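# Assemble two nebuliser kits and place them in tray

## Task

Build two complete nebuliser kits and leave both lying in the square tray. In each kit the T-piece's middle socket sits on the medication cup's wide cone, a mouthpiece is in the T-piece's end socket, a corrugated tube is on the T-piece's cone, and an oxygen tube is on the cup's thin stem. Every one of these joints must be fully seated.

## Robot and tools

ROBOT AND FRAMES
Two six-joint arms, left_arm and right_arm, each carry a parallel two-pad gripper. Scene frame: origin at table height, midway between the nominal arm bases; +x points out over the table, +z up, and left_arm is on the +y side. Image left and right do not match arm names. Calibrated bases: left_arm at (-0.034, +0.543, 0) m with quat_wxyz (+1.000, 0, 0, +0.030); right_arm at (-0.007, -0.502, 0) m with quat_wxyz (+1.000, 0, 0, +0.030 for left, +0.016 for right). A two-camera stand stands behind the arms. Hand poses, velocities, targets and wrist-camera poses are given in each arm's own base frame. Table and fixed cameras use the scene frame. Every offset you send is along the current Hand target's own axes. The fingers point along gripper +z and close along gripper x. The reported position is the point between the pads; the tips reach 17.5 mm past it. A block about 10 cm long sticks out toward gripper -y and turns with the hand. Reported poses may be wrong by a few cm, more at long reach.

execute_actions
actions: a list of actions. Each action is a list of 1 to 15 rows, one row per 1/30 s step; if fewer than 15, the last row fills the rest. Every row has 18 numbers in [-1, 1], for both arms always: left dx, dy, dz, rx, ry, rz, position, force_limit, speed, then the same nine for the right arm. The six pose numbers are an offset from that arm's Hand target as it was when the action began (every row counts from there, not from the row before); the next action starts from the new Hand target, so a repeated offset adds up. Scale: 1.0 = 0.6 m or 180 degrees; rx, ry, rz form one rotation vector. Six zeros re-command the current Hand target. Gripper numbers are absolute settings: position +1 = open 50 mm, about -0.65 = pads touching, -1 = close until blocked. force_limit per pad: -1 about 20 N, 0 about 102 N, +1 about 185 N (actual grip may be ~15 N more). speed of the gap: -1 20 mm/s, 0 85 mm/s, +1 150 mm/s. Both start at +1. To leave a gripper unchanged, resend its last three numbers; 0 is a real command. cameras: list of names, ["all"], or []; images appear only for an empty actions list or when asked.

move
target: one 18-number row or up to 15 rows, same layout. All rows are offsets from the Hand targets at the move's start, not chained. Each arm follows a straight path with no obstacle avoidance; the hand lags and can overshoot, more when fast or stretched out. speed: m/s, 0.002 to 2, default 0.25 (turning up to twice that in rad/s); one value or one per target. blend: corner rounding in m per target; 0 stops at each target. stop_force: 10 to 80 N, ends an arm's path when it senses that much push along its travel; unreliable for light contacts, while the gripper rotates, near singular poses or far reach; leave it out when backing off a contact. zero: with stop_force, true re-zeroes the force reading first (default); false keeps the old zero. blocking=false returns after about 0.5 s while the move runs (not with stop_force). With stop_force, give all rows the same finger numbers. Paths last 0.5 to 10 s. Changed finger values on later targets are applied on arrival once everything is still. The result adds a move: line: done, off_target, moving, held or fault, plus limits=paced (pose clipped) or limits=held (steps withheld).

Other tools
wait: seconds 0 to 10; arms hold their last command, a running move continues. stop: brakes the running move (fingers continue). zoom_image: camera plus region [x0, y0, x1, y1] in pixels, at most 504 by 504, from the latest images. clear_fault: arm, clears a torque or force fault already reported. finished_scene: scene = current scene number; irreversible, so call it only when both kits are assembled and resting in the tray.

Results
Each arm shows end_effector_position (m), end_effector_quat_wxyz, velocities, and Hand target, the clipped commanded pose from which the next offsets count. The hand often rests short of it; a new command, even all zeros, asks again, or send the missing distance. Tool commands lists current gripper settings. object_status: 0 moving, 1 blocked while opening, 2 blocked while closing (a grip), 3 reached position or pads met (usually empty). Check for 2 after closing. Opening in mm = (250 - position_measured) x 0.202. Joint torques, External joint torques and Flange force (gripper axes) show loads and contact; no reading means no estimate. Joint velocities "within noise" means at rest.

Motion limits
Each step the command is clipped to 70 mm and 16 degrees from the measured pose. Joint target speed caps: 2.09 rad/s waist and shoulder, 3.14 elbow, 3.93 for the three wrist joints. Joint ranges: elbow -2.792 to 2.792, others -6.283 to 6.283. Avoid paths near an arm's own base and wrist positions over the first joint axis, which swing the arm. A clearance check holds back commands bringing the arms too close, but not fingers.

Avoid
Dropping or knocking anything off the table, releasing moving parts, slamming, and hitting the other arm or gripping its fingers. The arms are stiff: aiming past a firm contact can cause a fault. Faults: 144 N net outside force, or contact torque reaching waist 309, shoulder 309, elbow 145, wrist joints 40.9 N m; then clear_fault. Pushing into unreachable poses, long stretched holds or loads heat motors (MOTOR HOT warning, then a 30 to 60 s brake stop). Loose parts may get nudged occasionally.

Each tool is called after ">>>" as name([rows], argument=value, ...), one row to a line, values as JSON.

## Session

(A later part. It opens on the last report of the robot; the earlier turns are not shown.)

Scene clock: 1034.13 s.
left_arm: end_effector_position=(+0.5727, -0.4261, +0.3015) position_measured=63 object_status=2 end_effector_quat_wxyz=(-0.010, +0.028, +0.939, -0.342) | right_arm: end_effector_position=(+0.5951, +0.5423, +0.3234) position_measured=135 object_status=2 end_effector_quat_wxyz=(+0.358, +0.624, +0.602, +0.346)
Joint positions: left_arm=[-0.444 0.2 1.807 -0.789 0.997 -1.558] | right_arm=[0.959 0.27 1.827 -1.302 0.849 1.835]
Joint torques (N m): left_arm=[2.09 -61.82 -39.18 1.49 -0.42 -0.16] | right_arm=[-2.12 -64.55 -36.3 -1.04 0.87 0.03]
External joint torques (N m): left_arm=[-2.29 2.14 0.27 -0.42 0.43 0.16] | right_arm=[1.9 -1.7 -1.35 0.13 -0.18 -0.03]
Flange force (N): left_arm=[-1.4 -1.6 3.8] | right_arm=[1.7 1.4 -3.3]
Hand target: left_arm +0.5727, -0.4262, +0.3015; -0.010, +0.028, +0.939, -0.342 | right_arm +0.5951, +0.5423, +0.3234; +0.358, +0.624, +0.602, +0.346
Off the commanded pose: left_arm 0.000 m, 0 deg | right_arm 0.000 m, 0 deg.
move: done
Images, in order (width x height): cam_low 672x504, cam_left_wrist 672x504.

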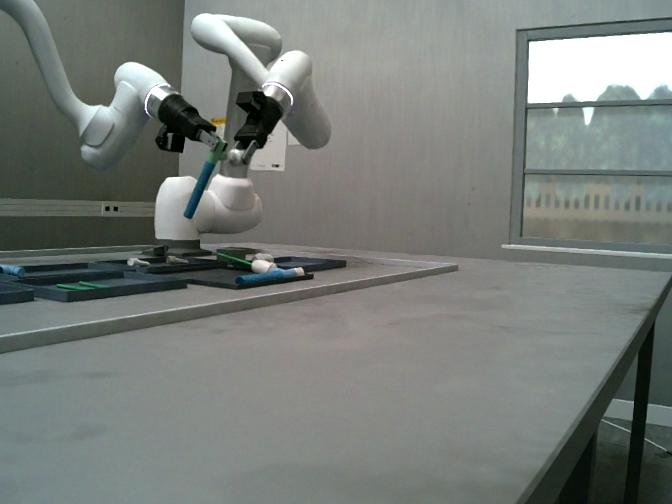

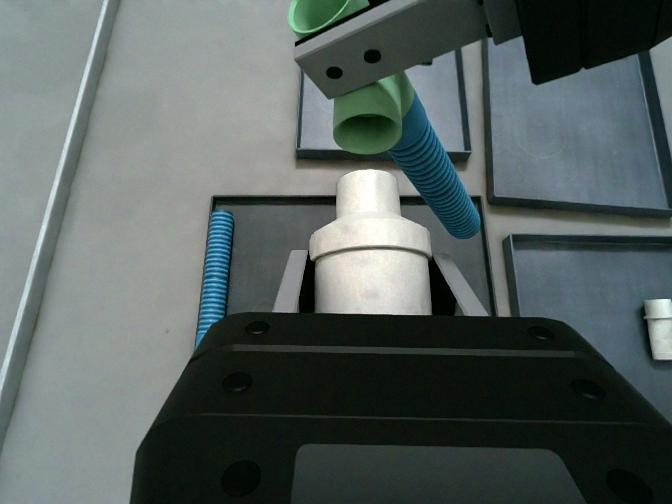

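>>> move(target=[-0.0017, -0.0192, 0.0161, 0, 0.0057, 0.0068, -1, 0.5, -0.6, 0, 0, 0, 0, 0, 0, -1, 1, -0.6], speed=0.06, cameras=[])

>>> move(target=[-0.0012, -0.0319, 0.0268, 0, 0, 0, -1, 0.5, -0.6, 0, 0, 0, 0, 0, 0, -1, 1, -0.6], speed=0.01, stop_force=25, cameras=["cam_left_wrist"])

>>> zoom_image(camera="cam_left_wrist", region=[280, 60, 480, 260])

Scene clock: 1045.47 s.
left_arm: end_effector_position=(+0.5728, -0.4412, +0.3015) position_measured=63 object_status=2 end_effector_quat_wxyz=(-0.015, +0.041, +0.939, -0.342) | right_arm: end_effector_position=(+0.5951, +0.5423, +0.3234) position_measured=135 object_status=2 end_effector_quat_wxyz=(+0.358, +0.624, +0.602, +0.346)
Joint positions: left_arm=[-0.463 0.217 1.786 -0.787 1.006 -1.554] | right_arm=[0.959 0.27 1.827 -1.302 0.849 1.835]
Joint torques (N m): left_arm=[1.67 -63.9 -39.31 1.4 -0.38 -0.11] | right_arm=[-2.21 -64.81 -36.32 -0.98 0.87 0.04]
External joint torques (N m): left_arm=[-1.37 2.59 0.49 -0.3 0.39 0.11] | right_arm=[1.87 -1.39 -1.3 0.07 -0.18 -0.04]
Flange force (N): left_arm=[-2.2 -0.4 3.3] | right_arm=[1.9 1.2 -3.0]
Hand target: left_arm +0.5728, -0.4412, +0.3015; -0.015, +0.041, +0.939, -0.342 | right_arm +0.5951, +0.5423, +0.3234; +0.358, +0.624, +0.602, +0.346
Off the commanded pose: left_arm 0.000 m, 0 deg | right_arm 0.000 m, 0 deg.
move: done
No camera images: "cameras" was empty.

Scene clock: 1047.83 s.
left_arm: end_effector_position=(+0.5718, -0.4588, +0.3015) position_measured=63 object_status=2 end_effector_quat_wxyz=(-0.015, +0.041, +0.939, -0.342) | right_arm: end_effector_position=(+0.5951, +0.5423, +0.3234) position_measured=135 object_status=2 end_effector_quat_wxyz=(+0.358, +0.624, +0.602, +0.346)
Joint positions: left_arm=[-0.488 0.226 1.774 -0.785 0.992 -1.575] | right_arm=[0.959 0.27 1.827 -1.302 0.849 1.835]
Joint torques (N m): left_arm=[-15.23 -56.33 -39.76 -2.34 -0.99 -0.25] | right_arm=[14.75 -69.07 -52.68 -3.42 -7.26 1.2]
External joint torques (N m): left_arm=[15.34 -5.92 0.79 3.45 0.96 0.25] | right_arm=[-14.85 2.38 14.9 2.52 7.95 -1.2]
Flange force (N): left_arm=[-0.8 15.7 -22.1] | right_arm=[-26.1 -5.6 1.9]
Hand target: left_arm +0.5718, -0.4588, +0.3015; -0.015, +0.041, +0.939, -0.342 (not the last commanded pose) | right_arm +0.5951, +0.5423, +0.3234; +0.358, +0.624, +0.602, +0.346
Off the commanded pose: left_arm 0.007 m, 0 deg | right_arm 0.000 m, 0 deg.
move: contact (left_arm)
Images, in order (width x height): cam_left_wrist 672x504.

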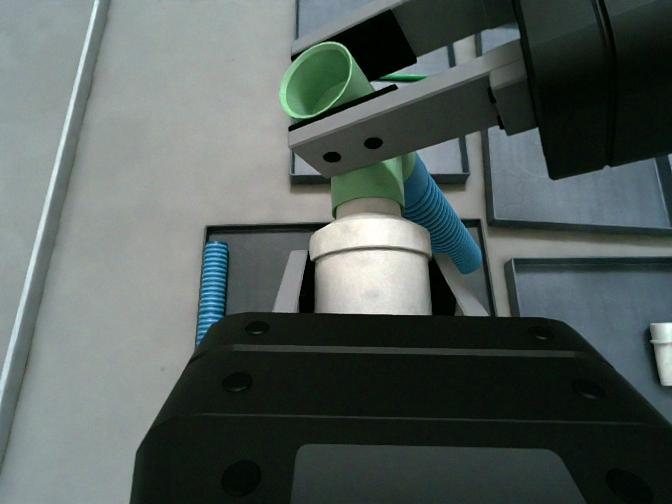

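Scaled by 2.520 from the camera's 672x504 image, which has a finer 960x720 frame.

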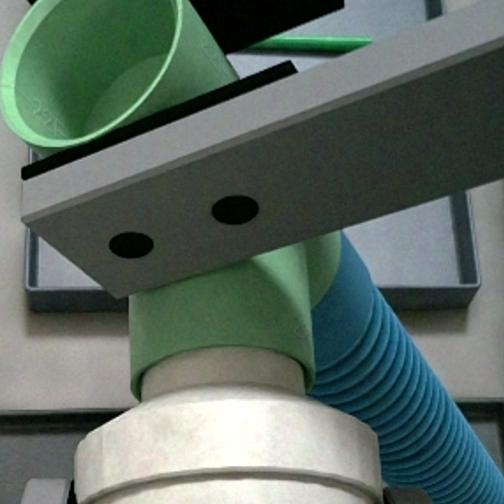

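>>> move([
  [0.0007, -0.00107, 3e-05, 0, -0.02553, 0.02143, -1, 0.5, -0.6, 0, 0, 0, 0, 0, 0, -1, 1, -0.6],
  [-0.0007, -0.00171, 0.00056, 0, 0.02553, -0.02143, -1, 0.5, -0.6, 0, 0, 0, 0, 0, 0, -1, 1, -0.6],
  [0.0007, -0.00235, 0.0011, 0, -0.02553, 0.02143, -1, 0.5, -0.6, 0, 0, 0, 0, 0, 0, -1, 1, -0.6],
  [-0.0008, -0.00298, 0.00163, 0, 0.02553, -0.02143, -1, 0.5, -0.6, 0, 0, 0, 0, 0, 0, -1, 1, -0.6],
  [0.0006, -0.00362, 0.00217, 0, -0.02553, 0.02143, -1, 0.5, -0.6, 0, 0, 0, 0, 0, 0, -1, 1, -0.6],
  [-0.0008, -0.00426, 0.00271, 0, 0.02553, -0.02143, -1, 0.5, -0.6, 0, 0, 0, 0, 0, 0, -1, 1, -0.6],
  [0.0006, -0.0049, 0.00324, 0, -0.02553, 0.02143, -1, 0.5, -0.6, 0, 0, 0, 0, 0, 0, -1, 1, -0.6],
  [-0.0009, -0.00554, 0.00378, 0, 0.02553, -0.02143, -1, 0.5, -0.6, 0, 0, 0, 0, 0, 0, -1, 1, -0.6],
  [0.0005, -0.00618, 0.00431, 0, -0.02553, 0.02143, -1, 0.5, -0.6, 0, 0, 0, 0, 0, 0, -1, 1, -0.6],
  [-0.0009, -0.00681, 0.00485, 0, 0.02553, -0.02143, -1, 0.5, -0.6, 0, 0, 0, 0, 0, 0, -1, 1, -0.6],
  [0.0005, -0.00745, 0.00538, 0, -0.02553, 0.02143, -1, 0.5, -0.6, 0, 0, 0, 0, 0, 0, -1, 1, -0.6],
  [-0.0003, -0.00809, 0.00592, 0, 0, 0, -1, 0.5, -0.6, 0, 0, 0, 0, 0, 0, -1, 1, -0.6],
], speed=0.16, blend=0.01, cameras=["cam_left_wrist"])

>>> zoom_image(camera="cam_left_wrist", region=[300, 140, 440, 260])

Scene clock: 1066.47 s.
left_arm: end_effector_position=(+0.5714, -0.4648, +0.3019) position_measured=63 object_status=2 end_effector_quat_wxyz=(-0.015, +0.041, +0.939, -0.342) | right_arm: end_effector_position=(+0.5951, +0.5423, +0.3234) position_measured=135 object_status=2 end_effector_quat_wxyz=(+0.358, +0.624, +0.602, +0.346)
Joint positions: left_arm=[-0.496 0.229 1.77 -0.785 0.987 -1.583] | right_arm=[0.959 0.27 1.827 -1.302 0.849 1.835]
Joint torques (N m): left_arm=[-27.31 -48.32 -44.69 -6.58 -3.2 -1.01] | right_arm=[36.2 -71.72 -64.57 -5.44 -15.35 1.69]
External joint torques (N m): left_arm=[27.17 -14.39 5.58 7.69 3.15 1.01] | right_arm=[-36.43 5.09 26.85 4.53 16.05 -1.69]
Flange force (N): left_arm=[10.0 32.4 -43.5] | right_arm=[-53.0 -5.3 13.4]
Hand target: left_arm +0.5715, -0.4648, +0.3019; -0.015, +0.041, +0.939, -0.342 | right_arm +0.5951, +0.5423, +0.3234; +0.358, +0.624, +0.602, +0.346
Off the commanded pose: left_arm 0.000 m, 0 deg | right_arm 0.000 m, 0 deg.
move: done
Images, in order (width x height): cam_left_wrist 672x504.

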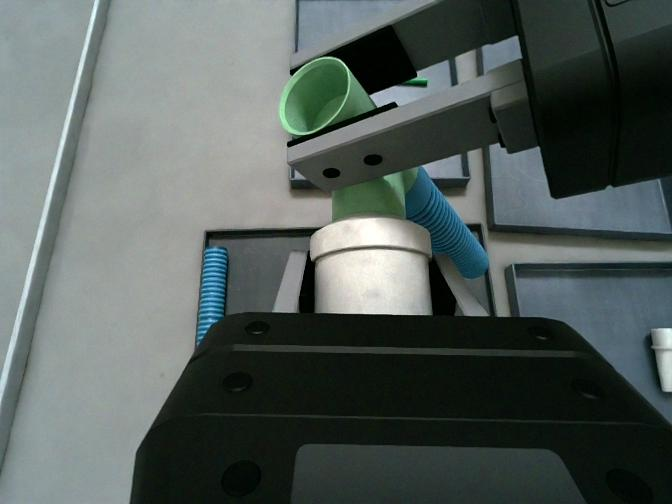

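Scaled by 3.600 from the camera's 672x504 image, which has a finer 960x720 frame.

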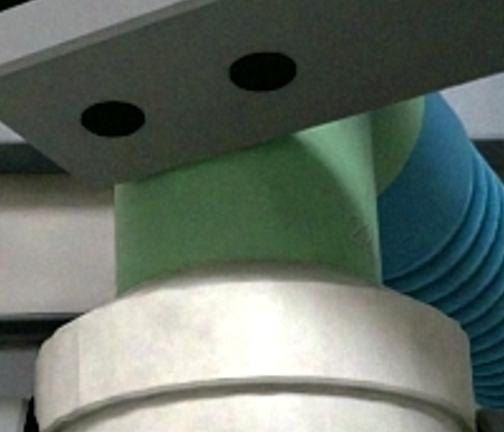

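>>> move([
  [0.0015, -0.00064, 0.00054, 0, -0.02553, 0.02143, -1, 0.5, -0.6, 0, 0, 0, 0, 0, 0, -1, 1, -0.6],
  [0.0001, -0.00128, 0.00107, 0, 0.02553, -0.02143, -1, 0.5, -0.6, 0, 0, 0, 0, 0, 0, -1, 1, -0.6],
  [0.0015, -0.00192, 0.00161, 0, -0.02553, 0.02143, -1, 0.5, -0.6, 0, 0, 0, 0, 0, 0, -1, 1, -0.6],
  [0.0008, -0.0023, 0.00193, 0, 0, 0, -1, 0.5, -0.6, 0, 0, 0, 0, 0, 0, -1, 1, -0.6],
], speed=0.16, blend=0.01, cameras=["cam_left_wrist", "cam_low"])

>>> zoom_image(camera="cam_left_wrist", region=[300, 140, 440, 260])

>>> zoom_image(camera="cam_low", region=[190, 120, 265, 180])

Scene clock: 1076.00 s.
left_arm: end_effector_position=(+0.5708, -0.4665, +0.3019) position_measured=63 object_status=2 end_effector_quat_wxyz=(-0.015, +0.041, +0.939, -0.342) | right_arm: end_effector_position=(+0.5951, +0.5423, +0.3234) position_measured=135 object_status=2 end_effector_quat_wxyz=(+0.358, +0.624, +0.602, +0.346)
Joint positions: left_arm=[-0.499 0.229 1.769 -0.785 0.986 -1.585] | right_arm=[0.959 0.27 1.827 -1.302 0.849 1.835]
Joint torques (N m): left_arm=[-52.4 -48.42 -50.98 -13.18 -1.5 -0.58] | right_arm=[55 -65.19 -77.96 -7.58 -26.35 2.19]
External joint torques (N m): left_arm=[52.07 -14.02 12 14.28 1.46 0.58] | right_arm=[-55.57 -1.23 40.27 6.65 27.06 -2.19]
Flange force (N): left_arm=[5.5 62.6 -64.7] | right_arm=[-89.1 -5.4 8.8]
Hand target: left_arm +0.5709, -0.4665, +0.3019; -0.015, +0.041, +0.939, -0.342 | right_arm +0.5951, +0.5423, +0.3234; +0.358, +0.624, +0.602, +0.346
Off the commanded pose: left_arm 0.000 m, 0 deg | right_arm 0.000 m, 0 deg.
move: done
Images, in order (width x height): cam_low 672x504, cam_left_wrist 672x504.

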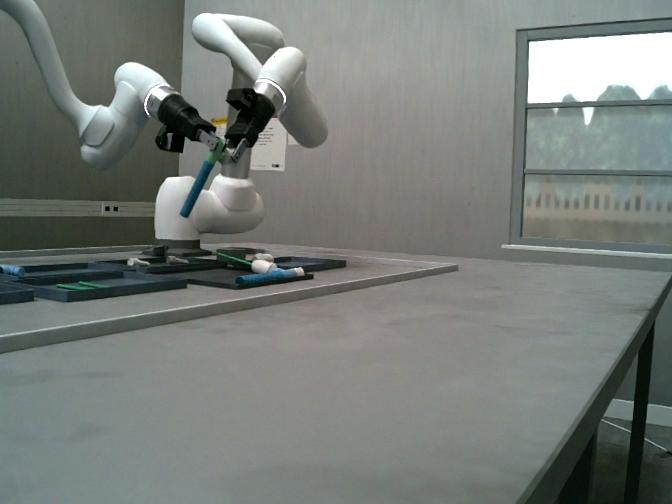

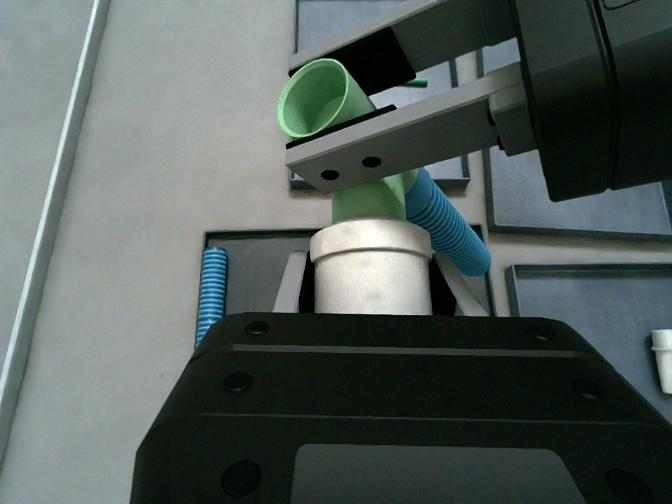

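Scaled by 3.600 from the camera's 672x504 image, which has a finer 960x720 frame.

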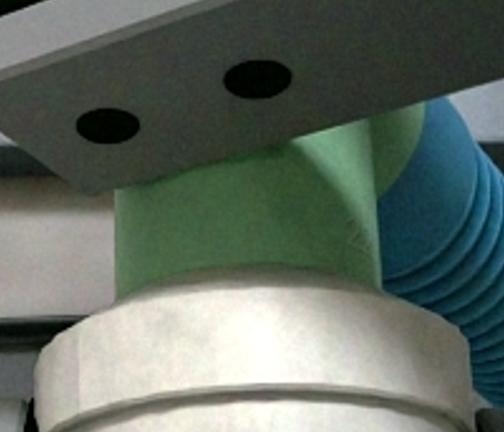

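Scaled by 6.720 from the camera's 672x504 image, which has a finer 960x720 frame.

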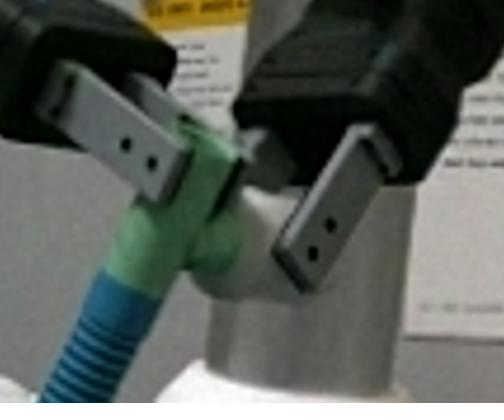

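>>> move([
  [0.0005, 0.0049, -0.0041, 0, 0, 0, -1, 0.5, -0.6, 0, 0, 0, 0, 0, 0, -1, 1, -0.6],
  [0.0005, 0.0049, -0.0041, 0, 0, 0, 1, 1, -0.6, 0, 0, 0, 0, 0, 0, -1, 1, -0.6],
  [0.0005, 0.0049, -0.1374, 0, 0, 0, 1, 1, -0.6, 0, 0, 0, 0, 0, 0, -1, 1, -0.6],
  [0.0073, 0.14, -0.248, 0, -0.0057, -0.0068, 1, 1, -0.6, 0, 0, 0, 0, 0, 0, -1, 1, -0.6],
  [0.2458, 0.3235, 0.037, 0, -0.0057, -0.0068, 1, 1, -0.6, 0, 0, 0, 0, 0, -0.2, -1, 1, -0.6],
  [0.5233, 0.2477, 0.1657, 0, -0.0057, -0.0068, 1, 1, -0.6, 0, 0, 0, 0, 0, -0.5, -1, 1, -0.6],
], speed=[0.05, 0.05, 0.15, 0.25, 0.3, 0.3], blend=[0, 0, 0, 0.03, 0.03, 0], cameras=["cam_left_wrist", "cam_head_left", "cam_right_wrist"])

Scene clock: 1111.70 s.
left_arm: end_effector_position=(+0.2625, -0.3896, +0.1300) position_measured=3 object_status=3 end_effector_quat_wxyz=(-0.010, +0.028, +0.939, -0.342) | right_arm: end_effector_position=(+0.5950, +0.5424, +0.3234) position_measured=135 object_status=2 end_effector_quat_wxyz=(+0.498, +0.015, +0.867, -0.008)
Joint positions: left_arm=[-0.741 -0.05 2.469 -1.185 0.569 -1.263] | right_arm=[0.959 0.27 1.827 -1.302 0.849 0.264]
Joint torques (N m): left_arm=[1.65 -23.54 -27.3 0.44 0.17 -0.15] | right_arm=[-2.21 -64.85 -36.42 -1.11 0.91 -0.06]
External joint torques (N m): left_arm=[-1.59 1.73 0.25 -0.38 0.42 0.15] | right_arm=[2.21 -1.77 -1.31 0.15 -0.18 -0.01]
Flange force (N): left_arm=[0.4 -0.1 7.2] | right_arm=[-1.1 1.8 -3.8]
Hand target: left_arm +0.2624, -0.3896, +0.1300; -0.010, +0.028, +0.939, -0.342 | right_arm +0.5951, +0.5423, +0.3234; +0.498, +0.015, +0.867, -0.008
Off the commanded pose: left_arm 0.000 m, 0 deg | right_arm 0.000 m, 0 deg.
move: done
Images, in order (width x height): cam_head_left 672x504, cam_left_wrist 672x504, cam_right_wrist 672x504.

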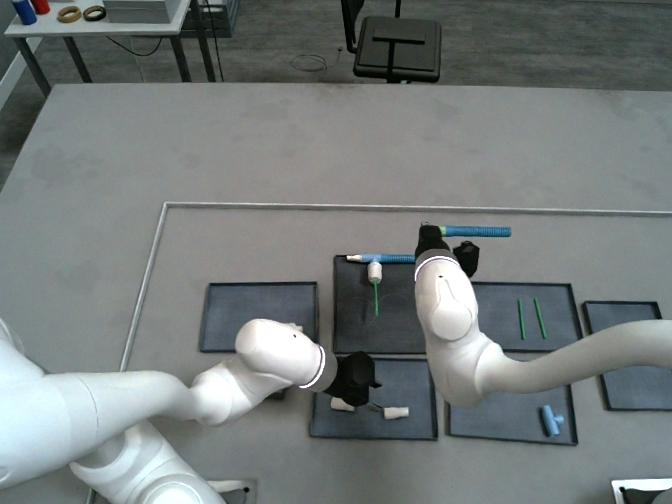

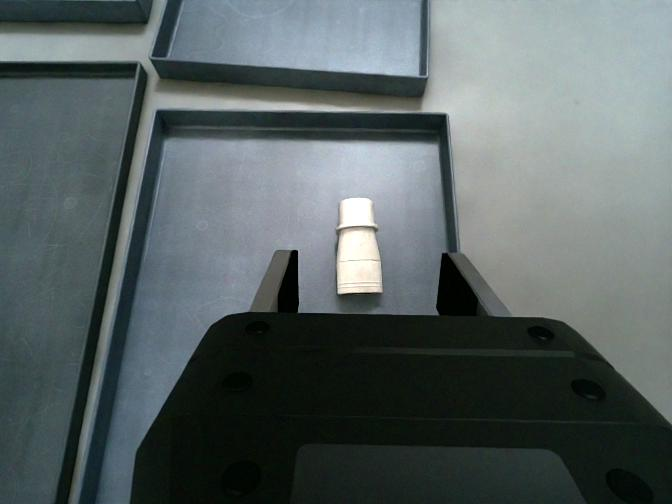

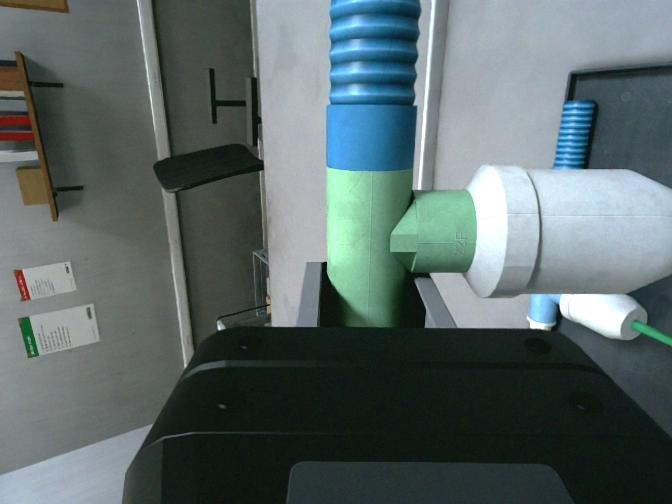

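>>> move([
  [0.0033, 0.0023, 0.1287, 0, 0, 0, 1, 1, -0.6, 0, 0, 0, 0, 0, 0, -1, 1, -0.6],
  [0.0033, 0.0468, 0.1816, 0, 0, 0, 1, 1, -0.6, 0, 0, 0, 0, 0, 0, -1, 1, -0.6],
  [0.0033, 0.0468, 0.1816, 0, 0, 0, -1, 1, -0.6, 0, 0, 0, 0, 0, 0, -1, 1, -0.6],
  [0.0033, 0.0039, 0.1305, 0, 0, 0, -1, 1, -0.6, 0, 0, 0, 0, 0, 0, -1, 1, -0.6],
  [-0.0147, 0.0595, -0.1368, 0, 0, 0, -1, 1, -0.6, 0, 0, 0, 0, 0, 0, -1, 1, -0.6],
  [-0.331, -0.0543, -0.324, 0, 0, 0, -1, 1, -0.6, 0, 0, 0, 0, 0, 0, -1, 1, -0.6],
  [-0.5395, -0.1925, -0.2742, 0, 0, 0, -1, 1, -0.6, 0, 0, 0, 0, 0, 0, -1, 1, -0.6],
  [-0.5395, -0.2692, -0.2098, 0, 0, 0, -1, 1, -0.6, 0, 0, 0, 0, 0, 0, -1, 1, -0.6],
], speed=[0.25, 0.08, 0.08, 0.1, 0.25, 0.3, 0.25, 0.15], blend=[0.01, 0, 0, 0.01, 0.03, 0.04, 0.02, 0], cameras=["cam_left_wrist", "cam_low"])

>>> zoom_image(camera="cam_left_wrist", region=[260, 60, 460, 260])

>>> zoom_image(camera="cam_low", region=[190, 100, 290, 180])

Scene clock: 1136.37 s.
left_arm: end_effector_position=(+0.5830, -0.4513, +0.3304) position_measured=129 object_status=2 end_effector_quat_wxyz=(-0.010, +0.028, +0.939, -0.342) | right_arm: end_effector_position=(+0.5951, +0.5423, +0.3234) position_measured=135 object_status=2 end_effector_quat_wxyz=(+0.498, +0.015, +0.867, -0.008)
Joint positions: left_arm=[-0.473 0.211 1.737 -0.762 1.021 -1.629] | right_arm=[0.959 0.27 1.827 -1.302 0.849 0.264]
Joint torques (N m): left_arm=[1.86 -64.67 -40.39 1.57 -0.55 -0.16] | right_arm=[-1.94 -64.66 -36.26 -1.13 0.96 -0.08]
External joint torques (N m): left_arm=[-1.95 2.61 0.28 -0.37 0.42 0.16] | right_arm=[1.94 -1.79 -1.43 0.16 -0.23 0.01]
Flange force (N): left_arm=[-2.3 -1.4 3.6] | right_arm=[-1.4 1.7 -3.4]
Hand target: left_arm +0.5830, -0.4514, +0.3304; -0.010, +0.028, +0.939, -0.342 | right_arm +0.5951, +0.5423, +0.3234; +0.498, +0.015, +0.867, -0.008
Off the commanded pose: left_arm 0.000 m, 0 deg | right_arm 0.000 m, 0 deg.
move: done
Images, in order (width x height): cam_low 672x504, cam_left_wrist 672x504.

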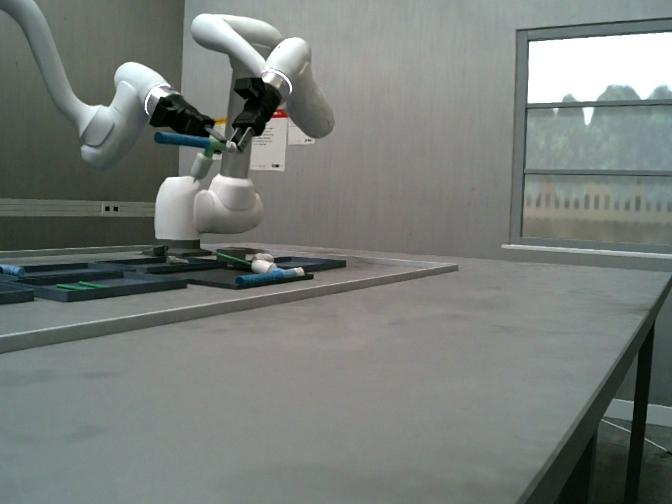

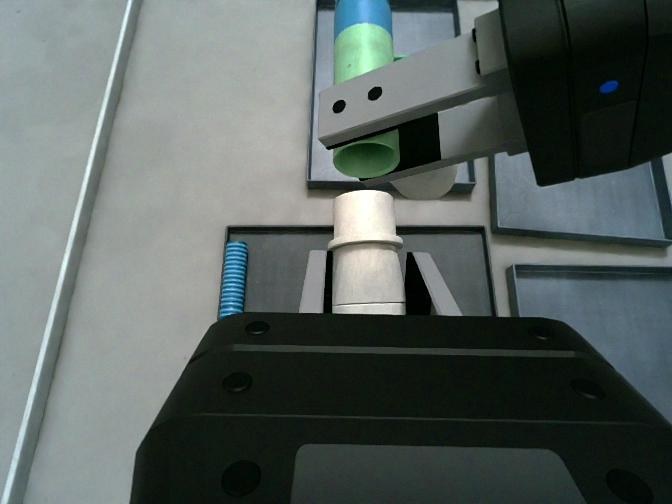

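Scaled by 2.520 from the camera's 672x504 image, which has a finer 960x720 frame.

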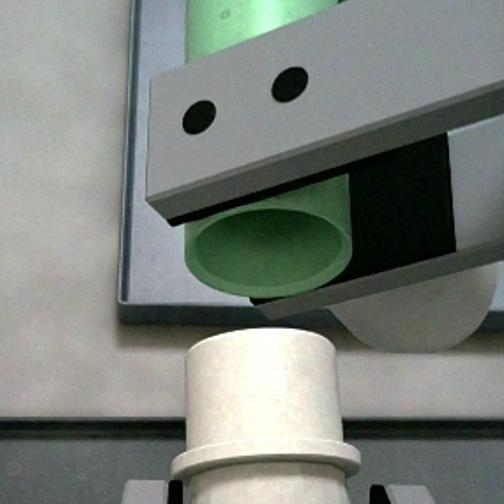

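Scaled by 5.040 from the camera's 672x504 image, which has a finer 960x720 frame.

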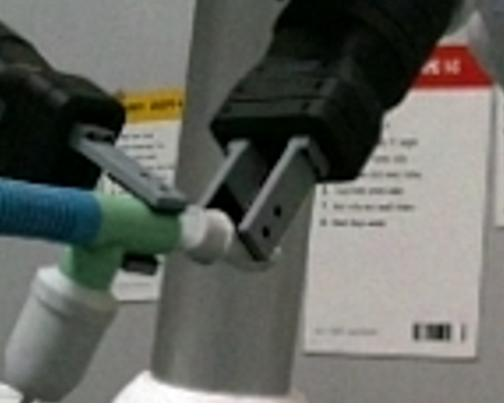

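>>> move([
  [0.0015, -0.0153, 0.0129, 0, 0, 0, -1, 1, -0.6, 0, 0, 0, 0, 0, 0, -1, 1, -0.6],
  [0.0015, -0.0536, 0.045, 0, 0, 0, -1, 1, -0.6, 0, 0, 0, 0, 0, 0, -1, 1, -0.6],
], speed=[0.05, 0.01], stop_force=25, cameras=["cam_left_wrist"])

>>> zoom_image(camera="cam_left_wrist", region=[300, 140, 440, 280])

Scene clock: 1147.63 s.
left_arm: end_effector_position=(+0.5807, -0.4749, +0.3303) position_measured=129 object_status=2 end_effector_quat_wxyz=(-0.010, +0.028, +0.939, -0.342) | right_arm: end_effector_position=(+0.5951, +0.5423, +0.3235) position_measured=135 object_status=2 end_effector_quat_wxyz=(+0.498, +0.015, +0.867, -0.008)
Joint positions: left_arm=[-0.506 0.223 1.722 -0.759 1.001 -1.658] | right_arm=[0.959 0.269 1.827 -1.302 0.849 0.264]
Joint torques (N m): left_arm=[-14.56 -65.01 -49.04 -4.33 -2.37 -0.19] | right_arm=[17.27 -59.19 -44.45 -1.95 -8.1 0.01]
External joint torques (N m): left_arm=[14.77 1.54 8.86 5.58 2.18 0.19] | right_arm=[-17.35 -6.77 6.87 1 8.82 -0.07]
Flange force (N): left_arm=[1.6 23.5 -13.9] | right_arm=[-5.3 -26.8 -1.0]
Hand target: left_arm +0.5807, -0.4748, +0.3304; -0.010, +0.028, +0.939, -0.342 (not the last commanded pose) | right_arm +0.5951, +0.5423, +0.3234; +0.498, +0.015, +0.867, -0.008
Off the commanded pose: left_arm 0.018 m, 0 deg | right_arm 0.000 m, 0 deg.
move: contact (left_arm); path passed 1 of 2 targets
Images, in order (width x height): cam_left_wrist 672x504.

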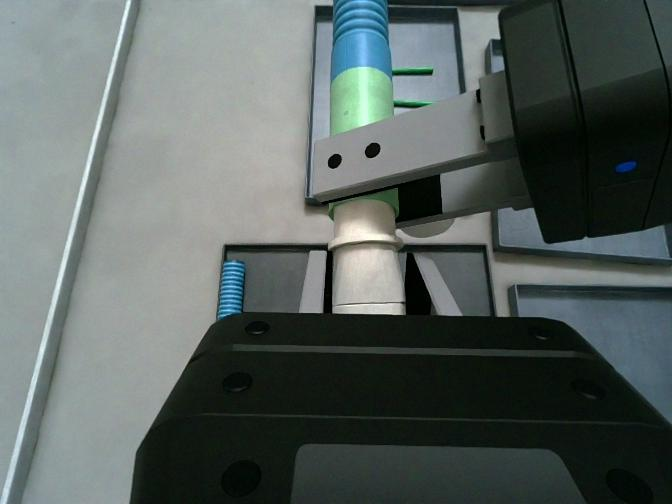

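Scaled by 3.600 from the camera's 672x504 image, which has a finer 960x720 frame.

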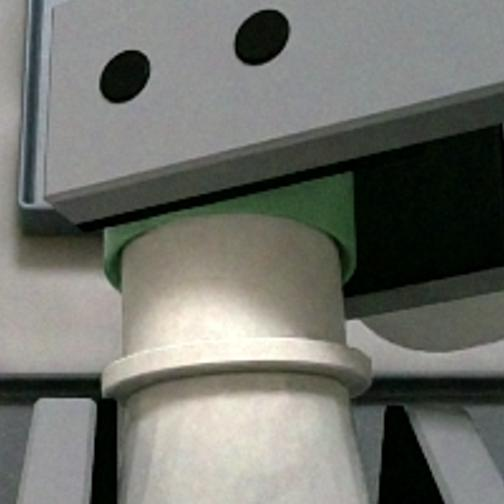

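>>> move([
  [0.00195, -0.00075, 0.00041, 0, -0.02553, 0.02143, -1, 1, -0.6, 0, 0, 0, 0, 0, 0, -1, 1, -0.6],
  [-0.00155, -0.00149, 0.00082, 0, 0.02553, -0.02143, -1, 1, -0.6, 0, 0, 0, 0, 0, 0, -1, 1, -0.6],
  [0.00195, -0.00224, 0.00122, 0, -0.02553, 0.02143, -1, 1, -0.6, 0, 0, 0, 0, 0, 0, -1, 1, -0.6],
  [-0.00155, -0.00298, 0.00163, 0, 0.02553, -0.02143, -1, 1, -0.6, 0, 0, 0, 0, 0, 0, -1, 1, -0.6],
  [0.00195, -0.00373, 0.00204, 0, -0.02553, 0.02143, -1, 1, -0.6, 0, 0, 0, 0, 0, 0, -1, 1, -0.6],
  [-0.00155, -0.00447, 0.00245, 0, 0.02553, -0.02143, -1, 1, -0.6, 0, 0, 0, 0, 0, 0, -1, 1, -0.6],
  [0.00195, -0.00522, 0.00286, 0, -0.02553, 0.02143, -1, 1, -0.6, 0, 0, 0, 0, 0, 0, -1, 1, -0.6],
  [-0.00155, -0.00596, 0.00326, 0, 0.02553, -0.02143, -1, 1, -0.6, 0, 0, 0, 0, 0, 0, -1, 1, -0.6],
  [0.00195, -0.00671, 0.00367, 0, -0.02553, 0.02143, -1, 1, -0.6, 0, 0, 0, 0, 0, 0, -1, 1, -0.6],
  [-0.00155, -0.00745, 0.00408, 0, 0.02553, -0.02143, -1, 1, -0.6, 0, 0, 0, 0, 0, 0, -1, 1, -0.6],
  [0.00195, -0.0082, 0.00449, 0, -0.02553, 0.02143, -1, 1, -0.6, 0, 0, 0, 0, 0, 0, -1, 1, -0.6],
  [0.0002, -0.00894, 0.0049, 0, 0, 0, -1, 1, -0.6, 0, 0, 0, 0, 0, 0, -1, 1, -0.6],
], speed=0.16, blend=0.01, cameras=[])

Scene clock: 1166.53 s.
left_arm: end_effector_position=(+0.5803, -0.4808, +0.3316) position_measured=129 object_status=2 end_effector_quat_wxyz=(-0.010, +0.028, +0.939, -0.342) | right_arm: end_effector_position=(+0.5951, +0.5423, +0.3234) position_measured=135 object_status=2 end_effector_quat_wxyz=(+0.498, +0.015, +0.867, -0.008)
Joint positions: left_arm=[-0.514 0.225 1.717 -0.757 0.998 -1.667] | right_arm=[0.959 0.27 1.827 -1.302 0.849 0.264]
Joint torques (N m): left_arm=[-51.16 -44.51 -40.54 -11.61 0.55 -1.07] | right_arm=[41.74 -71 -80.76 -10.19 -21.44 1.28]
External joint torques (N m): left_arm=[50.89 -19.2 0.13 12.85 -0.76 1.07] | right_arm=[-41.79 4.78 43.15 9.23 22.17 -1.35]
Flange force (N): left_arm=[-8.1 48.8 -65.4] | right_arm=[18.7 -77.5 2.2]
Hand target: left_arm +0.5803, -0.4808, +0.3316; -0.010, +0.028, +0.939, -0.342 | right_arm +0.5951, +0.5423, +0.3234; +0.498, +0.015, +0.867, -0.008
Off the commanded pose: left_arm 0.000 m, 0 deg | right_arm 0.000 m, 0 deg.
move: done
No camera images: "cameras" was empty.

>>> move([
  [0.00145, -0.00055, 0.00025, 0, -0.02553, 0.02143, -1, 1, -0.6, 0, 0, 0, 0, 0, 0, -1, 1, -0.6],
  [-0.00205, -0.00111, 0.00049, 0, 0.02553, -0.02143, -1, 1, -0.6, 0, 0, 0, 0, 0, 0, -1, 1, -0.6],
  [0.00145, -0.00166, 0.00074, 0, -0.02553, 0.02143, -1, 1, -0.6, 0, 0, 0, 0, 0, 0, -1, 1, -0.6],
  [-0.00205, -0.00222, 0.00099, 0, 0.02553, -0.02143, -1, 1, -0.6, 0, 0, 0, 0, 0, 0, -1, 1, -0.6],
  [0.00145, -0.00277, 0.00124, 0, -0.02553, 0.02143, -1, 1, -0.6, 0, 0, 0, 0, 0, 0, -1, 1, -0.6],
  [-0.00205, -0.00332, 0.00148, 0, 0.02553, -0.02143, -1, 1, -0.6, 0, 0, 0, 0, 0, 0, -1, 1, -0.6],
  [0.00145, -0.00388, 0.00173, 0, -0.02553, 0.02143, -1, 1, -0.6, 0, 0, 0, 0, 0, 0, -1, 1, -0.6],
  [-0.00205, -0.00443, 0.00198, 0, 0.02553, -0.02143, -1, 1, -0.6, 0, 0, 0, 0, 0, 0, -1, 1, -0.6],
  [0.00145, -0.00499, 0.00222, 0, -0.02553, 0.02143, -1, 1, -0.6, 0, 0, 0, 0, 0, 0, -1, 1, -0.6],
  [-0.00205, -0.00554, 0.00247, 0, 0.02553, -0.02143, -1, 1, -0.6, 0, 0, 0, 0, 0, 0, -1, 1, -0.6],
  [0.00145, -0.00609, 0.00272, 0, -0.02553, 0.02143, -1, 1, -0.6, 0, 0, 0, 0, 0, 0, -1, 1, -0.6],
  [-0.0003, -0.00665, 0.00296, 0, 0, 0, -1, 1, -0.6, 0, 0, 0, 0, 0, 0, -1, 1, -0.6],
], speed=0.16, blend=0.01, cameras=["cam_left_wrist"])

>>> zoom_image(camera="cam_left_wrist", region=[300, 140, 440, 280])

Scene clock: 1184.70 s.
left_arm: end_effector_position=(+0.5802, -0.4850, +0.3328) position_measured=129 object_status=2 end_effector_quat_wxyz=(-0.010, +0.028, +0.939, -0.342) | right_arm: end_effector_position=(+0.5951, +0.5424, +0.3235) position_measured=135 object_status=2 end_effector_quat_wxyz=(+0.498, +0.015, +0.867, -0.008)
Joint positions: left_arm=[-0.52 0.227 1.712 -0.755 0.997 -1.674] | right_arm=[0.959 0.27 1.827 -1.302 0.849 0.264]
Joint torques (N m): left_arm=[-36.97 -38.81 -27.99 -5.52 1.71 -1.42] | right_arm=[25.39 -83.48 -79.53 -10.81 -13 1.66]
External joint torques (N m): left_arm=[37.17 -25.09 -12.31 6.8 -1.94 1.42] | right_arm=[-25.66 17.36 41.97 9.82 13.74 -1.72]
Flange force (N): left_arm=[-11.5 23.0 -58.4] | right_arm=[29.7 -52.6 6.4]
Hand target: left_arm +0.5802, -0.4850, +0.3328; -0.010, +0.028, +0.939, -0.342 | right_arm +0.5951, +0.5423, +0.3234; +0.498, +0.015, +0.867, -0.008
Off the commanded pose: left_arm 0.000 m, 0 deg | right_arm 0.000 m, 0 deg.
move: done
Images, in order (width x height): cam_left_wrist 672x504.

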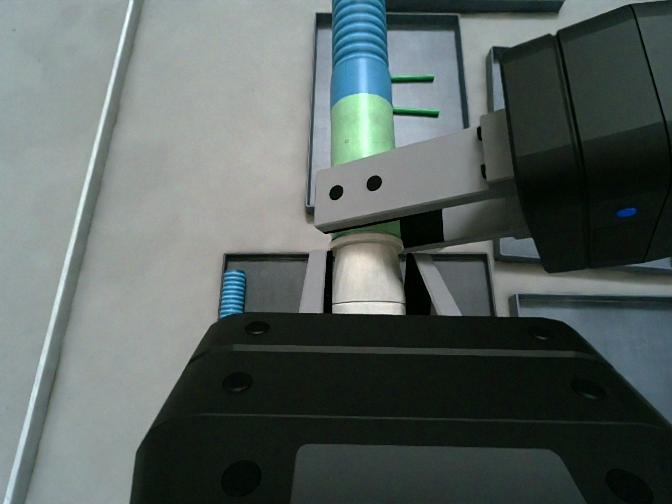

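Scaled by 3.600 from the camera's 672x504 image, which has a finer 960x720 frame.

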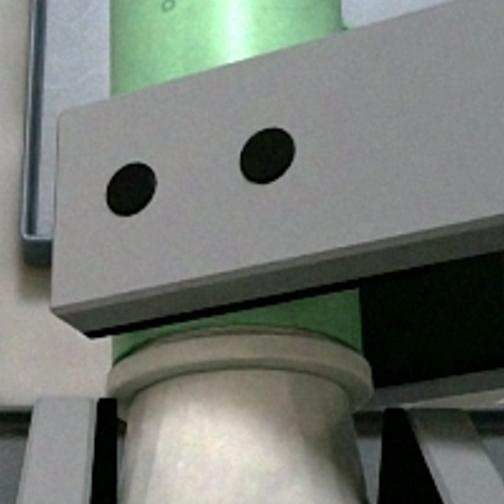

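>>> move([
  [0.00145, -0.0019, -0.00123, 0, -0.02553, 0.02143, -1, 1, -0.6, 0, 0, 0, 0, 0, 0, -1, 1, -0.6],
  [-0.00205, -0.00241, -0.0008, 0, 0.02553, -0.02143, -1, 1, -0.6, 0, 0, 0, 0, 0, 0, -1, 1, -0.6],
  [0.00145, -0.00292, -0.00037, 0, -0.02553, 0.02143, -1, 1, -0.6, 0, 0, 0, 0, 0, 0, -1, 1, -0.6],
  [-0.00205, -0.00343, 5e-05, 0, 0.02553, -0.02143, -1, 1, -0.6, 0, 0, 0, 0, 0, 0, -1, 1, -0.6],
  [0.00145, -0.00394, 0.00048, 0, -0.02553, 0.02143, -1, 1, -0.6, 0, 0, 0, 0, 0, 0, -1, 1, -0.6],
  [-0.0003, -0.00445, 0.00091, 0, 0, 0, -1, 1, -0.6, 0, 0, 0, 0, 0, 0, -1, 1, -0.6],
], speed=0.16, blend=0.01, cameras=["cam_left_wrist", "cam_low"])

>>> zoom_image(camera="cam_left_wrist", region=[300, 140, 440, 280])

>>> zoom_image(camera="cam_low", region=[150, 110, 270, 200])

Scene clock: 1194.77 s.
left_arm: end_effector_position=(+0.5802, -0.4874, +0.3341) position_measured=129 object_status=2 end_effector_quat_wxyz=(-0.010, +0.028, +0.939, -0.342) | right_arm: end_effector_position=(+0.5951, +0.5423, +0.3234) position_measured=135 object_status=2 end_effector_quat_wxyz=(+0.498, +0.015, +0.867, -0.008)
Joint positions: left_arm=[-0.523 0.228 1.708 -0.754 0.997 -1.679] | right_arm=[0.959 0.27 1.827 -1.302 0.849 0.264]
Joint torques (N m): left_arm=[-60.43 -45.33 -42.74 -14.41 0.72 -1.31] | right_arm=[47.16 -68.24 -85.31 -11.03 -24.74 1.28]
External joint torques (N m): left_arm=[60.45 -18.6 2.38 15.69 -0.96 1.31] | right_arm=[-47.73 1.82 47.66 10.03 25.5 -1.34]
Flange force (N): left_arm=[-12.1 60.1 -72.8] | right_arm=[19.0 -90.5 -0.3]
Hand target: left_arm +0.5802, -0.4874, +0.3341; -0.010, +0.028, +0.939, -0.342 | right_arm +0.5951, +0.5423, +0.3234; +0.498, +0.015, +0.867, -0.008
Off the commanded pose: left_arm 0.000 m, 0 deg | right_arm 0.000 m, 0 deg.
move: done
Images, in order (width x height): cam_low 672x504, cam_left_wrist 672x504.

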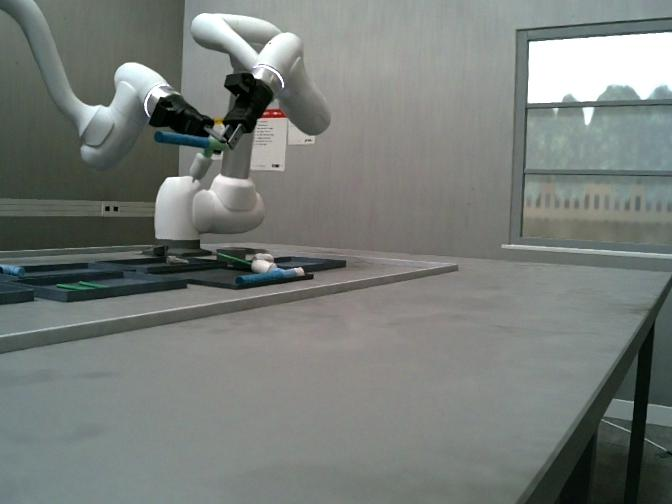

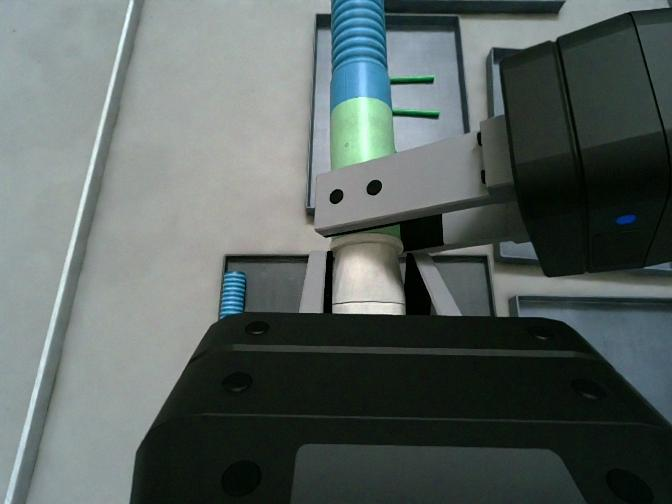

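Scaled by 3.600 from the camera's 672x504 image, which has a finer 960x720 frame.

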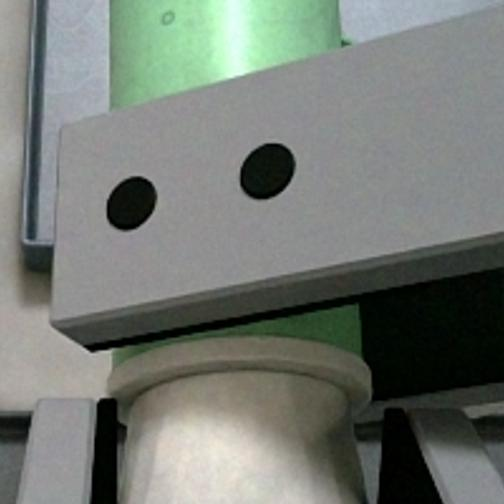

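Scaled by 4.200 from the camera's 672x504 image, which has a finer 960x720 frame.

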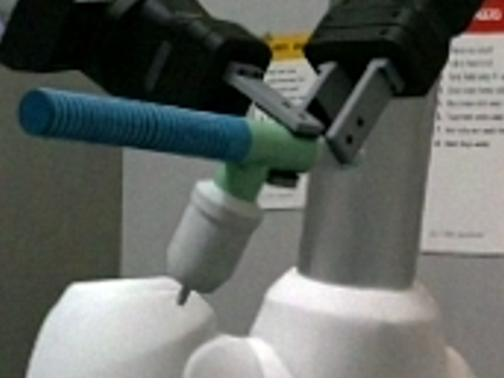

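>>> move([
  [-0.0007, 0.0038, -0.0054, 0, 0, 0, -1, 1, -0.6, 0, 0, 0, 0, 0, 0, -1, 1, -0.6],
  [-0.0007, 0.0038, -0.0054, 0, 0, 0, 1, 1, -0.6, 0, 0, 0, 0, 0, 0, -1, 1, -0.6],
  [-0.0007, 0.0038, -0.1387, 0, 0, 0, 1, 1, -0.6, 0, 0, 0, 0, 0, 0, -1, 1, -0.6],
  [0, 0.1403, -0.2482, 0, 0, 0, 1, 1, -0.6, 0, 0, 0, 0, 0, 0, -1, 1, -0.6],
  [0.1, 0.33, -0.33, 0, 0, 0, 1, 1, -0.6, 0, 0, 0, 0, 0.3333, 0, -1, 1, -0.6],
  [0.2069, 0.5265, -0.4113, 0, 0, 0, 1, 1, -0.6, 0.17, -0.011, -0.01, 0.2596, 0.2596, 0.4496, -1, 1, -0.6],
  [0.2069, 0.5265, -0.4113, 0, 0, 0, 1, 1, -0.6, 0.3463, -0.0215, -0.0194, 0.4163, 0, 0.9092, -1, 1, -0.6],
], speed=[0.05, 0.05, 0.15, 0.25, 0.35, 0.35, 0.35], blend=[0, 0, 0, 0.03, 0.02, 0.02, 0], cameras=["cam_right_wrist", "cam_head_left"])

Scene clock: 1224.63 s.
left_arm: end_effector_position=(+0.4799, -0.0802, +0.3200) position_measured=3 object_status=3 end_effector_quat_wxyz=(-0.010, +0.028, +0.939, -0.342) | right_arm: end_effector_position=(+0.4800, +0.5336, +0.1498) position_measured=135 object_status=2 end_effector_quat_wxyz=(+0.001, +0.996, -0.017, +0.092)
Joint positions: left_arm=[0.144 -0.014 2.009 -0.697 1.372 -1.144] | right_arm=[0.847 0.349 1.788 -0.181 0.894 2.559]
Joint torques (N m): left_arm=[1.61 -38.79 -38.51 1.6 0.4 -0.17] | right_arm=[-2.24 -72.63 -36.04 3.12 -0.26 0.1]
External joint torques (N m): left_arm=[-1.64 2.07 0.38 -0.38 0.42 0.17] | right_arm=[1.95 -1.69 -1.49 0.22 -0.13 -0.09]
Flange force (N): left_arm=[-3.2 -0.4 2.5] | right_arm=[-1.2 -2.2 -2.9]
Hand target: left_arm +0.4799, -0.0802, +0.3200; -0.010, +0.028, +0.939, -0.342 | right_arm +0.4800, +0.5336, +0.1498; +0.001, +0.996, -0.017, +0.092
Off the commanded pose: left_arm 0.000 m, 0 deg | right_arm 0.000 m, 0 deg.
move: done
Images, in order (width x height): cam_head_left 672x504, cam_right_wrist 672x504.

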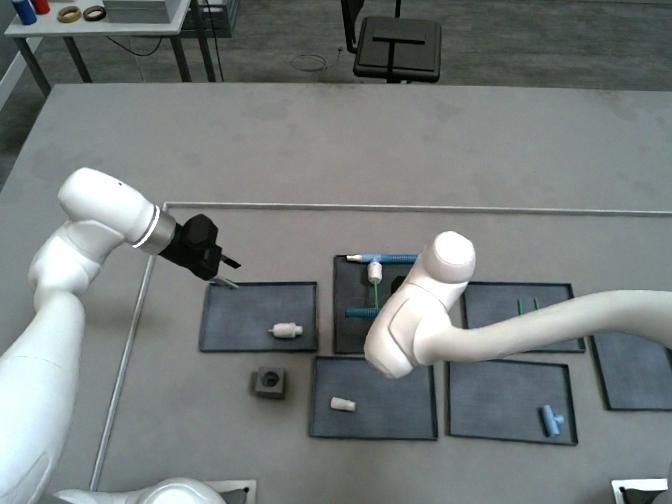

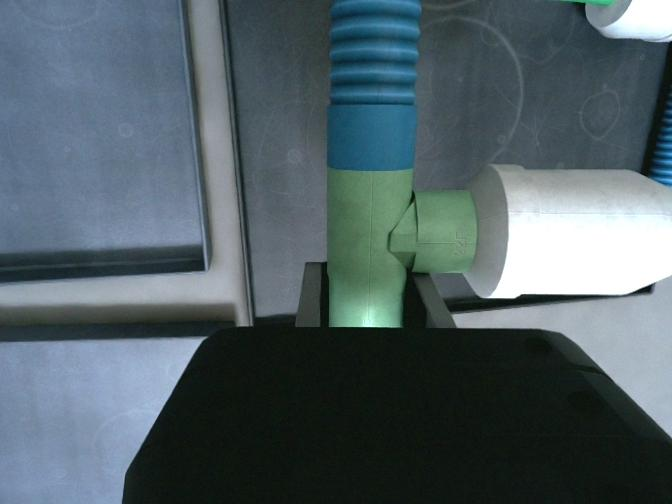

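>>> move([
  [0, 0, 0, 0, 0, 0, 1, 1, -0.6, -0.0355, 0, 0.1863, 0, 0, 0, -1, 1, -0.6],
  [0, 0, 0, 0, 0, 0, 1, 1, -0.6, -0.0405, 0, 0.2128, 0, 0, 0, -1, 1, -0.6],
], speed=[0.12, 0.006], stop_force=10, cameras=["cam_right_wrist"])

Scene clock: 1234.57 s.
left_arm: end_effector_position=(+0.4799, -0.0802, +0.3200) position_measured=3 object_status=3 end_effector_quat_wxyz=(-0.010, +0.028, +0.939, -0.342) | right_arm: end_effector_position=(+0.4795, +0.5337, +0.0242) position_measured=135 object_status=2 end_effector_quat_wxyz=(+0.001, +0.996, -0.017, +0.092)
Joint positions: left_arm=[0.144 -0.014 2.009 -0.697 1.372 -1.144] | right_arm=[0.848 0.479 1.871 -0.224 0.685 2.62]
Joint torques (N m): left_arm=[1.71 -38.41 -38.36 1.6 0.4 -0.13] | right_arm=[-1.67 -64.35 -24.49 3.09 -0.63 -0.06]
External joint torques (N m): left_arm=[-1.72 2.11 0.23 -0.37 0.41 0.14] | right_arm=[1.18 -16.38 -6.8 -0.32 0.27 0.07]
Flange force (N): left_arm=[-3.5 -0.6 2.5] | right_arm=[-0.5 3.1 -23.4]
Hand target: left_arm +0.4799, -0.0802, +0.3200; -0.010, +0.028, +0.939, -0.342 | right_arm +0.4795, +0.5337, +0.0242; +0.001, +0.996, -0.017, +0.092 (not the last commanded pose)
Off the commanded pose: left_arm 0.000 m, 0 deg | right_arm 0.004 m, 0 deg.
move: contact (right_arm); path passed 1 of 2 targets
Images, in order (width x height): cam_right_wrist 672x504.

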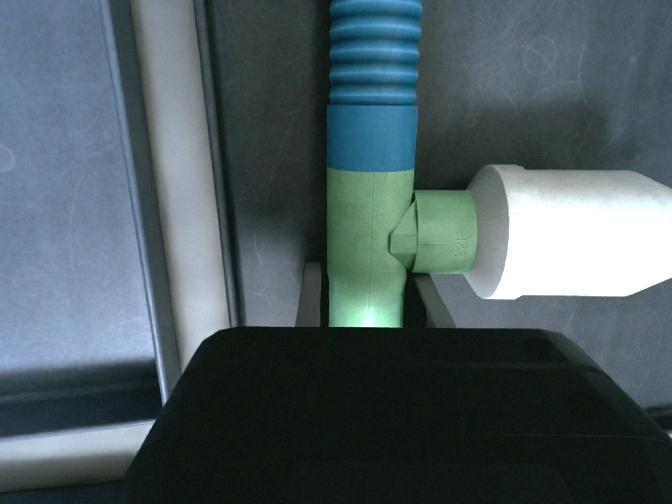

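>>> move([
  [0, 0, 0, 0, 0, 0, 1, 1, -0.6, 0.0003, 0, -0.0016, 0, 0, 0, -1, 1, -0.6],
  [0, 0, 0, 0, 0, 0, 1, 1, -0.6, 0.0003, 0, -0.0016, 0, 0, 0, 0.538, 1, -0.6],
  [0, 0, 0, 0, 0, 0, 1, 1, -0.6, 0.0003, 0, -0.1349, 0, 0, 0, 0.538, 1, -0.6],
  [0, 0, 0, 0, 0, 0, 1, 1, -0.6, 0.0807, -0.044, -0.1472, 0.0471, -0.0471, -0.4984, 1, 1, -0.6],
], speed=[0.05, 0.05, 0.12, 0.4], cameras=["cam_right_wrist"])

Scene clock: 1248.83 s.
left_arm: end_effector_position=(+0.4799, -0.0802, +0.3200) position_measured=3 object_status=3 end_effector_quat_wxyz=(-0.010, +0.028, +0.939, -0.342) | right_arm: end_effector_position=(+0.5118, +0.5589, +0.1199) position_measured=3 object_status=0 end_effector_quat_wxyz=(-0.002, +0.719, +0.695, -0.001)
Joint positions: left_arm=[0.144 -0.014 2.009 -0.697 1.372 -1.144] | right_arm=[0.782 0.473 1.652 0.004 1.019 0.815]
Joint torques (N m): left_arm=[1.42 -38.67 -38.41 1.58 0.42 -0.15] | right_arm=[-2.04 -84.92 -36.25 3.57 0.22 0.04]
External joint torques (N m): left_arm=[-1.55 2.22 0.42 -0.37 0.4 0.15] | right_arm=[2.02 -1.89 -1.4 0.24 -0.16 -0.04]
Flange force (N): left_arm=[-3.4 -0.2 2.5] | right_arm=[2.1 -1.7 -2.4]
Hand target: left_arm +0.4799, -0.0802, +0.3200; -0.010, +0.028, +0.939, -0.342 | right_arm +0.5118, +0.5589, +0.1199; -0.002, +0.719, +0.695, -0.001
Off the commanded pose: left_arm 0.000 m, 0 deg | right_arm 0.000 m, 0 deg.
move: done
Images, in order (width x height): cam_right_wrist 672x504.

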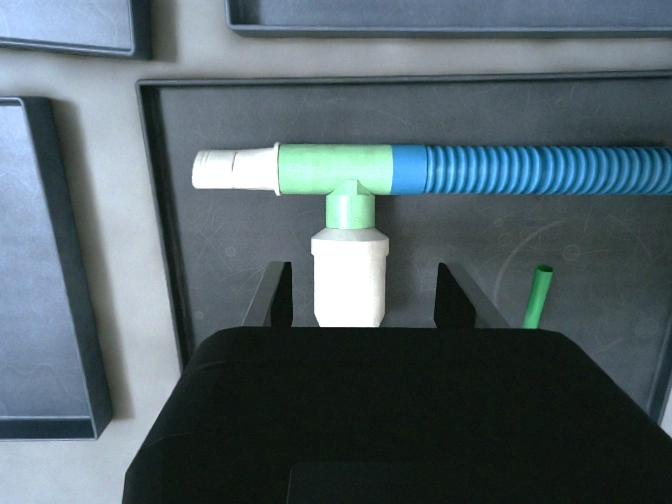

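>>> move(target=[0, 0, 0, 0, 0, 0, 1, 1, -0.6, -0.0051, 0, 0.1482, 0, 0, 0, 1, 1, -0.6], speed=0.12, cameras=[])

>>> move(target=[0, 0, 0, 0, 0, 0, 1, 1, -0.6, 0, -0.075, 0, 0, 0, 0, 1, 1, -0.6], speed=0.012, stop_force=12, cameras=["cam_right_wrist"])

Scene clock: 1256.37 s.
left_arm: end_effector_position=(+0.4799, -0.0802, +0.3200) position_measured=3 object_status=3 end_effector_quat_wxyz=(-0.010, +0.028, +0.939, -0.342) | right_arm: end_effector_position=(+0.5114, +0.5560, +0.0310) position_measured=3 object_status=3 end_effector_quat_wxyz=(-0.002, +0.719, +0.695, -0.001)
Joint positions: left_arm=[0.144 -0.014 2.009 -0.697 1.372 -1.144] | right_arm=[0.78 0.554 1.713 0.005 0.877 0.811]
Joint torques (N m): left_arm=[1.55 -38.53 -38.32 1.57 0.42 -0.15] | right_arm=[-2.06 -89.09 -32.96 3.18 0.25 0.03]
External joint torques (N m): left_arm=[-1.6 2.24 0.18 -0.34 0.39 0.15] | right_arm=[1.83 -1.76 -1.16 0.26 -0.21 -0.03]
Flange force (N): left_arm=[-3.8 -0.3 2.3] | right_arm=[1.8 -1.6 -2.1]
Hand target: left_arm +0.4799, -0.0802, +0.3200; -0.010, +0.028, +0.939, -0.342 | right_arm +0.5113, +0.5560, +0.0310; -0.002, +0.719, +0.695, -0.001
Off the commanded pose: left_arm 0.000 m, 0 deg | right_arm 0.000 m, 0 deg.
move: done
No camera images: "cameras" was empty.

Scene clock: 1259.87 s.
left_arm: end_effector_position=(+0.4799, -0.0802, +0.3200) position_measured=3 object_status=3 end_effector_quat_wxyz=(-0.010, +0.028, +0.939, -0.342) | right_arm: end_effector_position=(+0.4767, +0.5573, +0.0313) position_measured=3 object_status=3 end_effector_quat_wxyz=(-0.002, +0.719, +0.695, -0.001)
Joint positions: left_arm=[0.144 -0.014 2.009 -0.697 1.372 -1.144] | right_arm=[0.815 0.526 1.761 0.005 0.856 0.846]
Joint torques (N m): left_arm=[1.73 -38.43 -38.37 1.6 0.41 -0.15] | right_arm=[-1.37 -84.91 -30.97 3.53 0.71 0.08]
External joint torques (N m): left_arm=[-1.87 2.11 0.23 -0.37 0.4 0.15] | right_arm=[0.86 -1.93 -2.33 -0.17 -0.67 -0.08]
Flange force (N): left_arm=[-3.6 -0.8 2.7] | right_arm=[2.3 0.5 -2.2]
Hand target: left_arm +0.4799, -0.0802, +0.3200; -0.010, +0.028, +0.939, -0.342 | right_arm +0.4768, +0.5573, +0.0313; -0.002, +0.719, +0.695, -0.001 (not the last commanded pose)
Off the commanded pose: left_arm 0.000 m, 0 deg | right_arm 0.010 m, 0 deg.
move: contact (right_arm)
Images, in order (width x height): cam_right_wrist 672x504.

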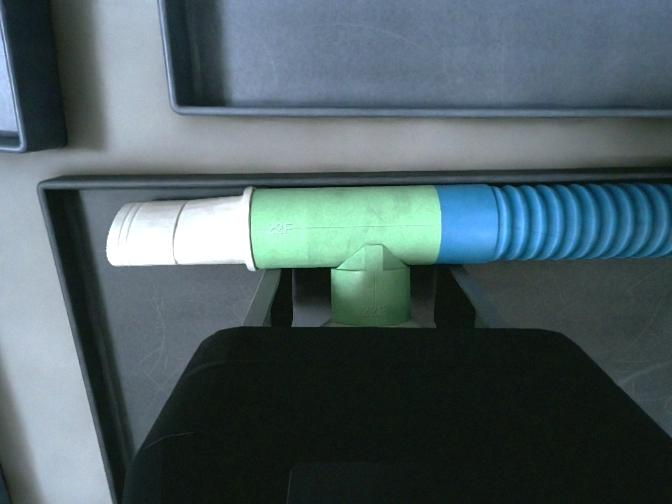

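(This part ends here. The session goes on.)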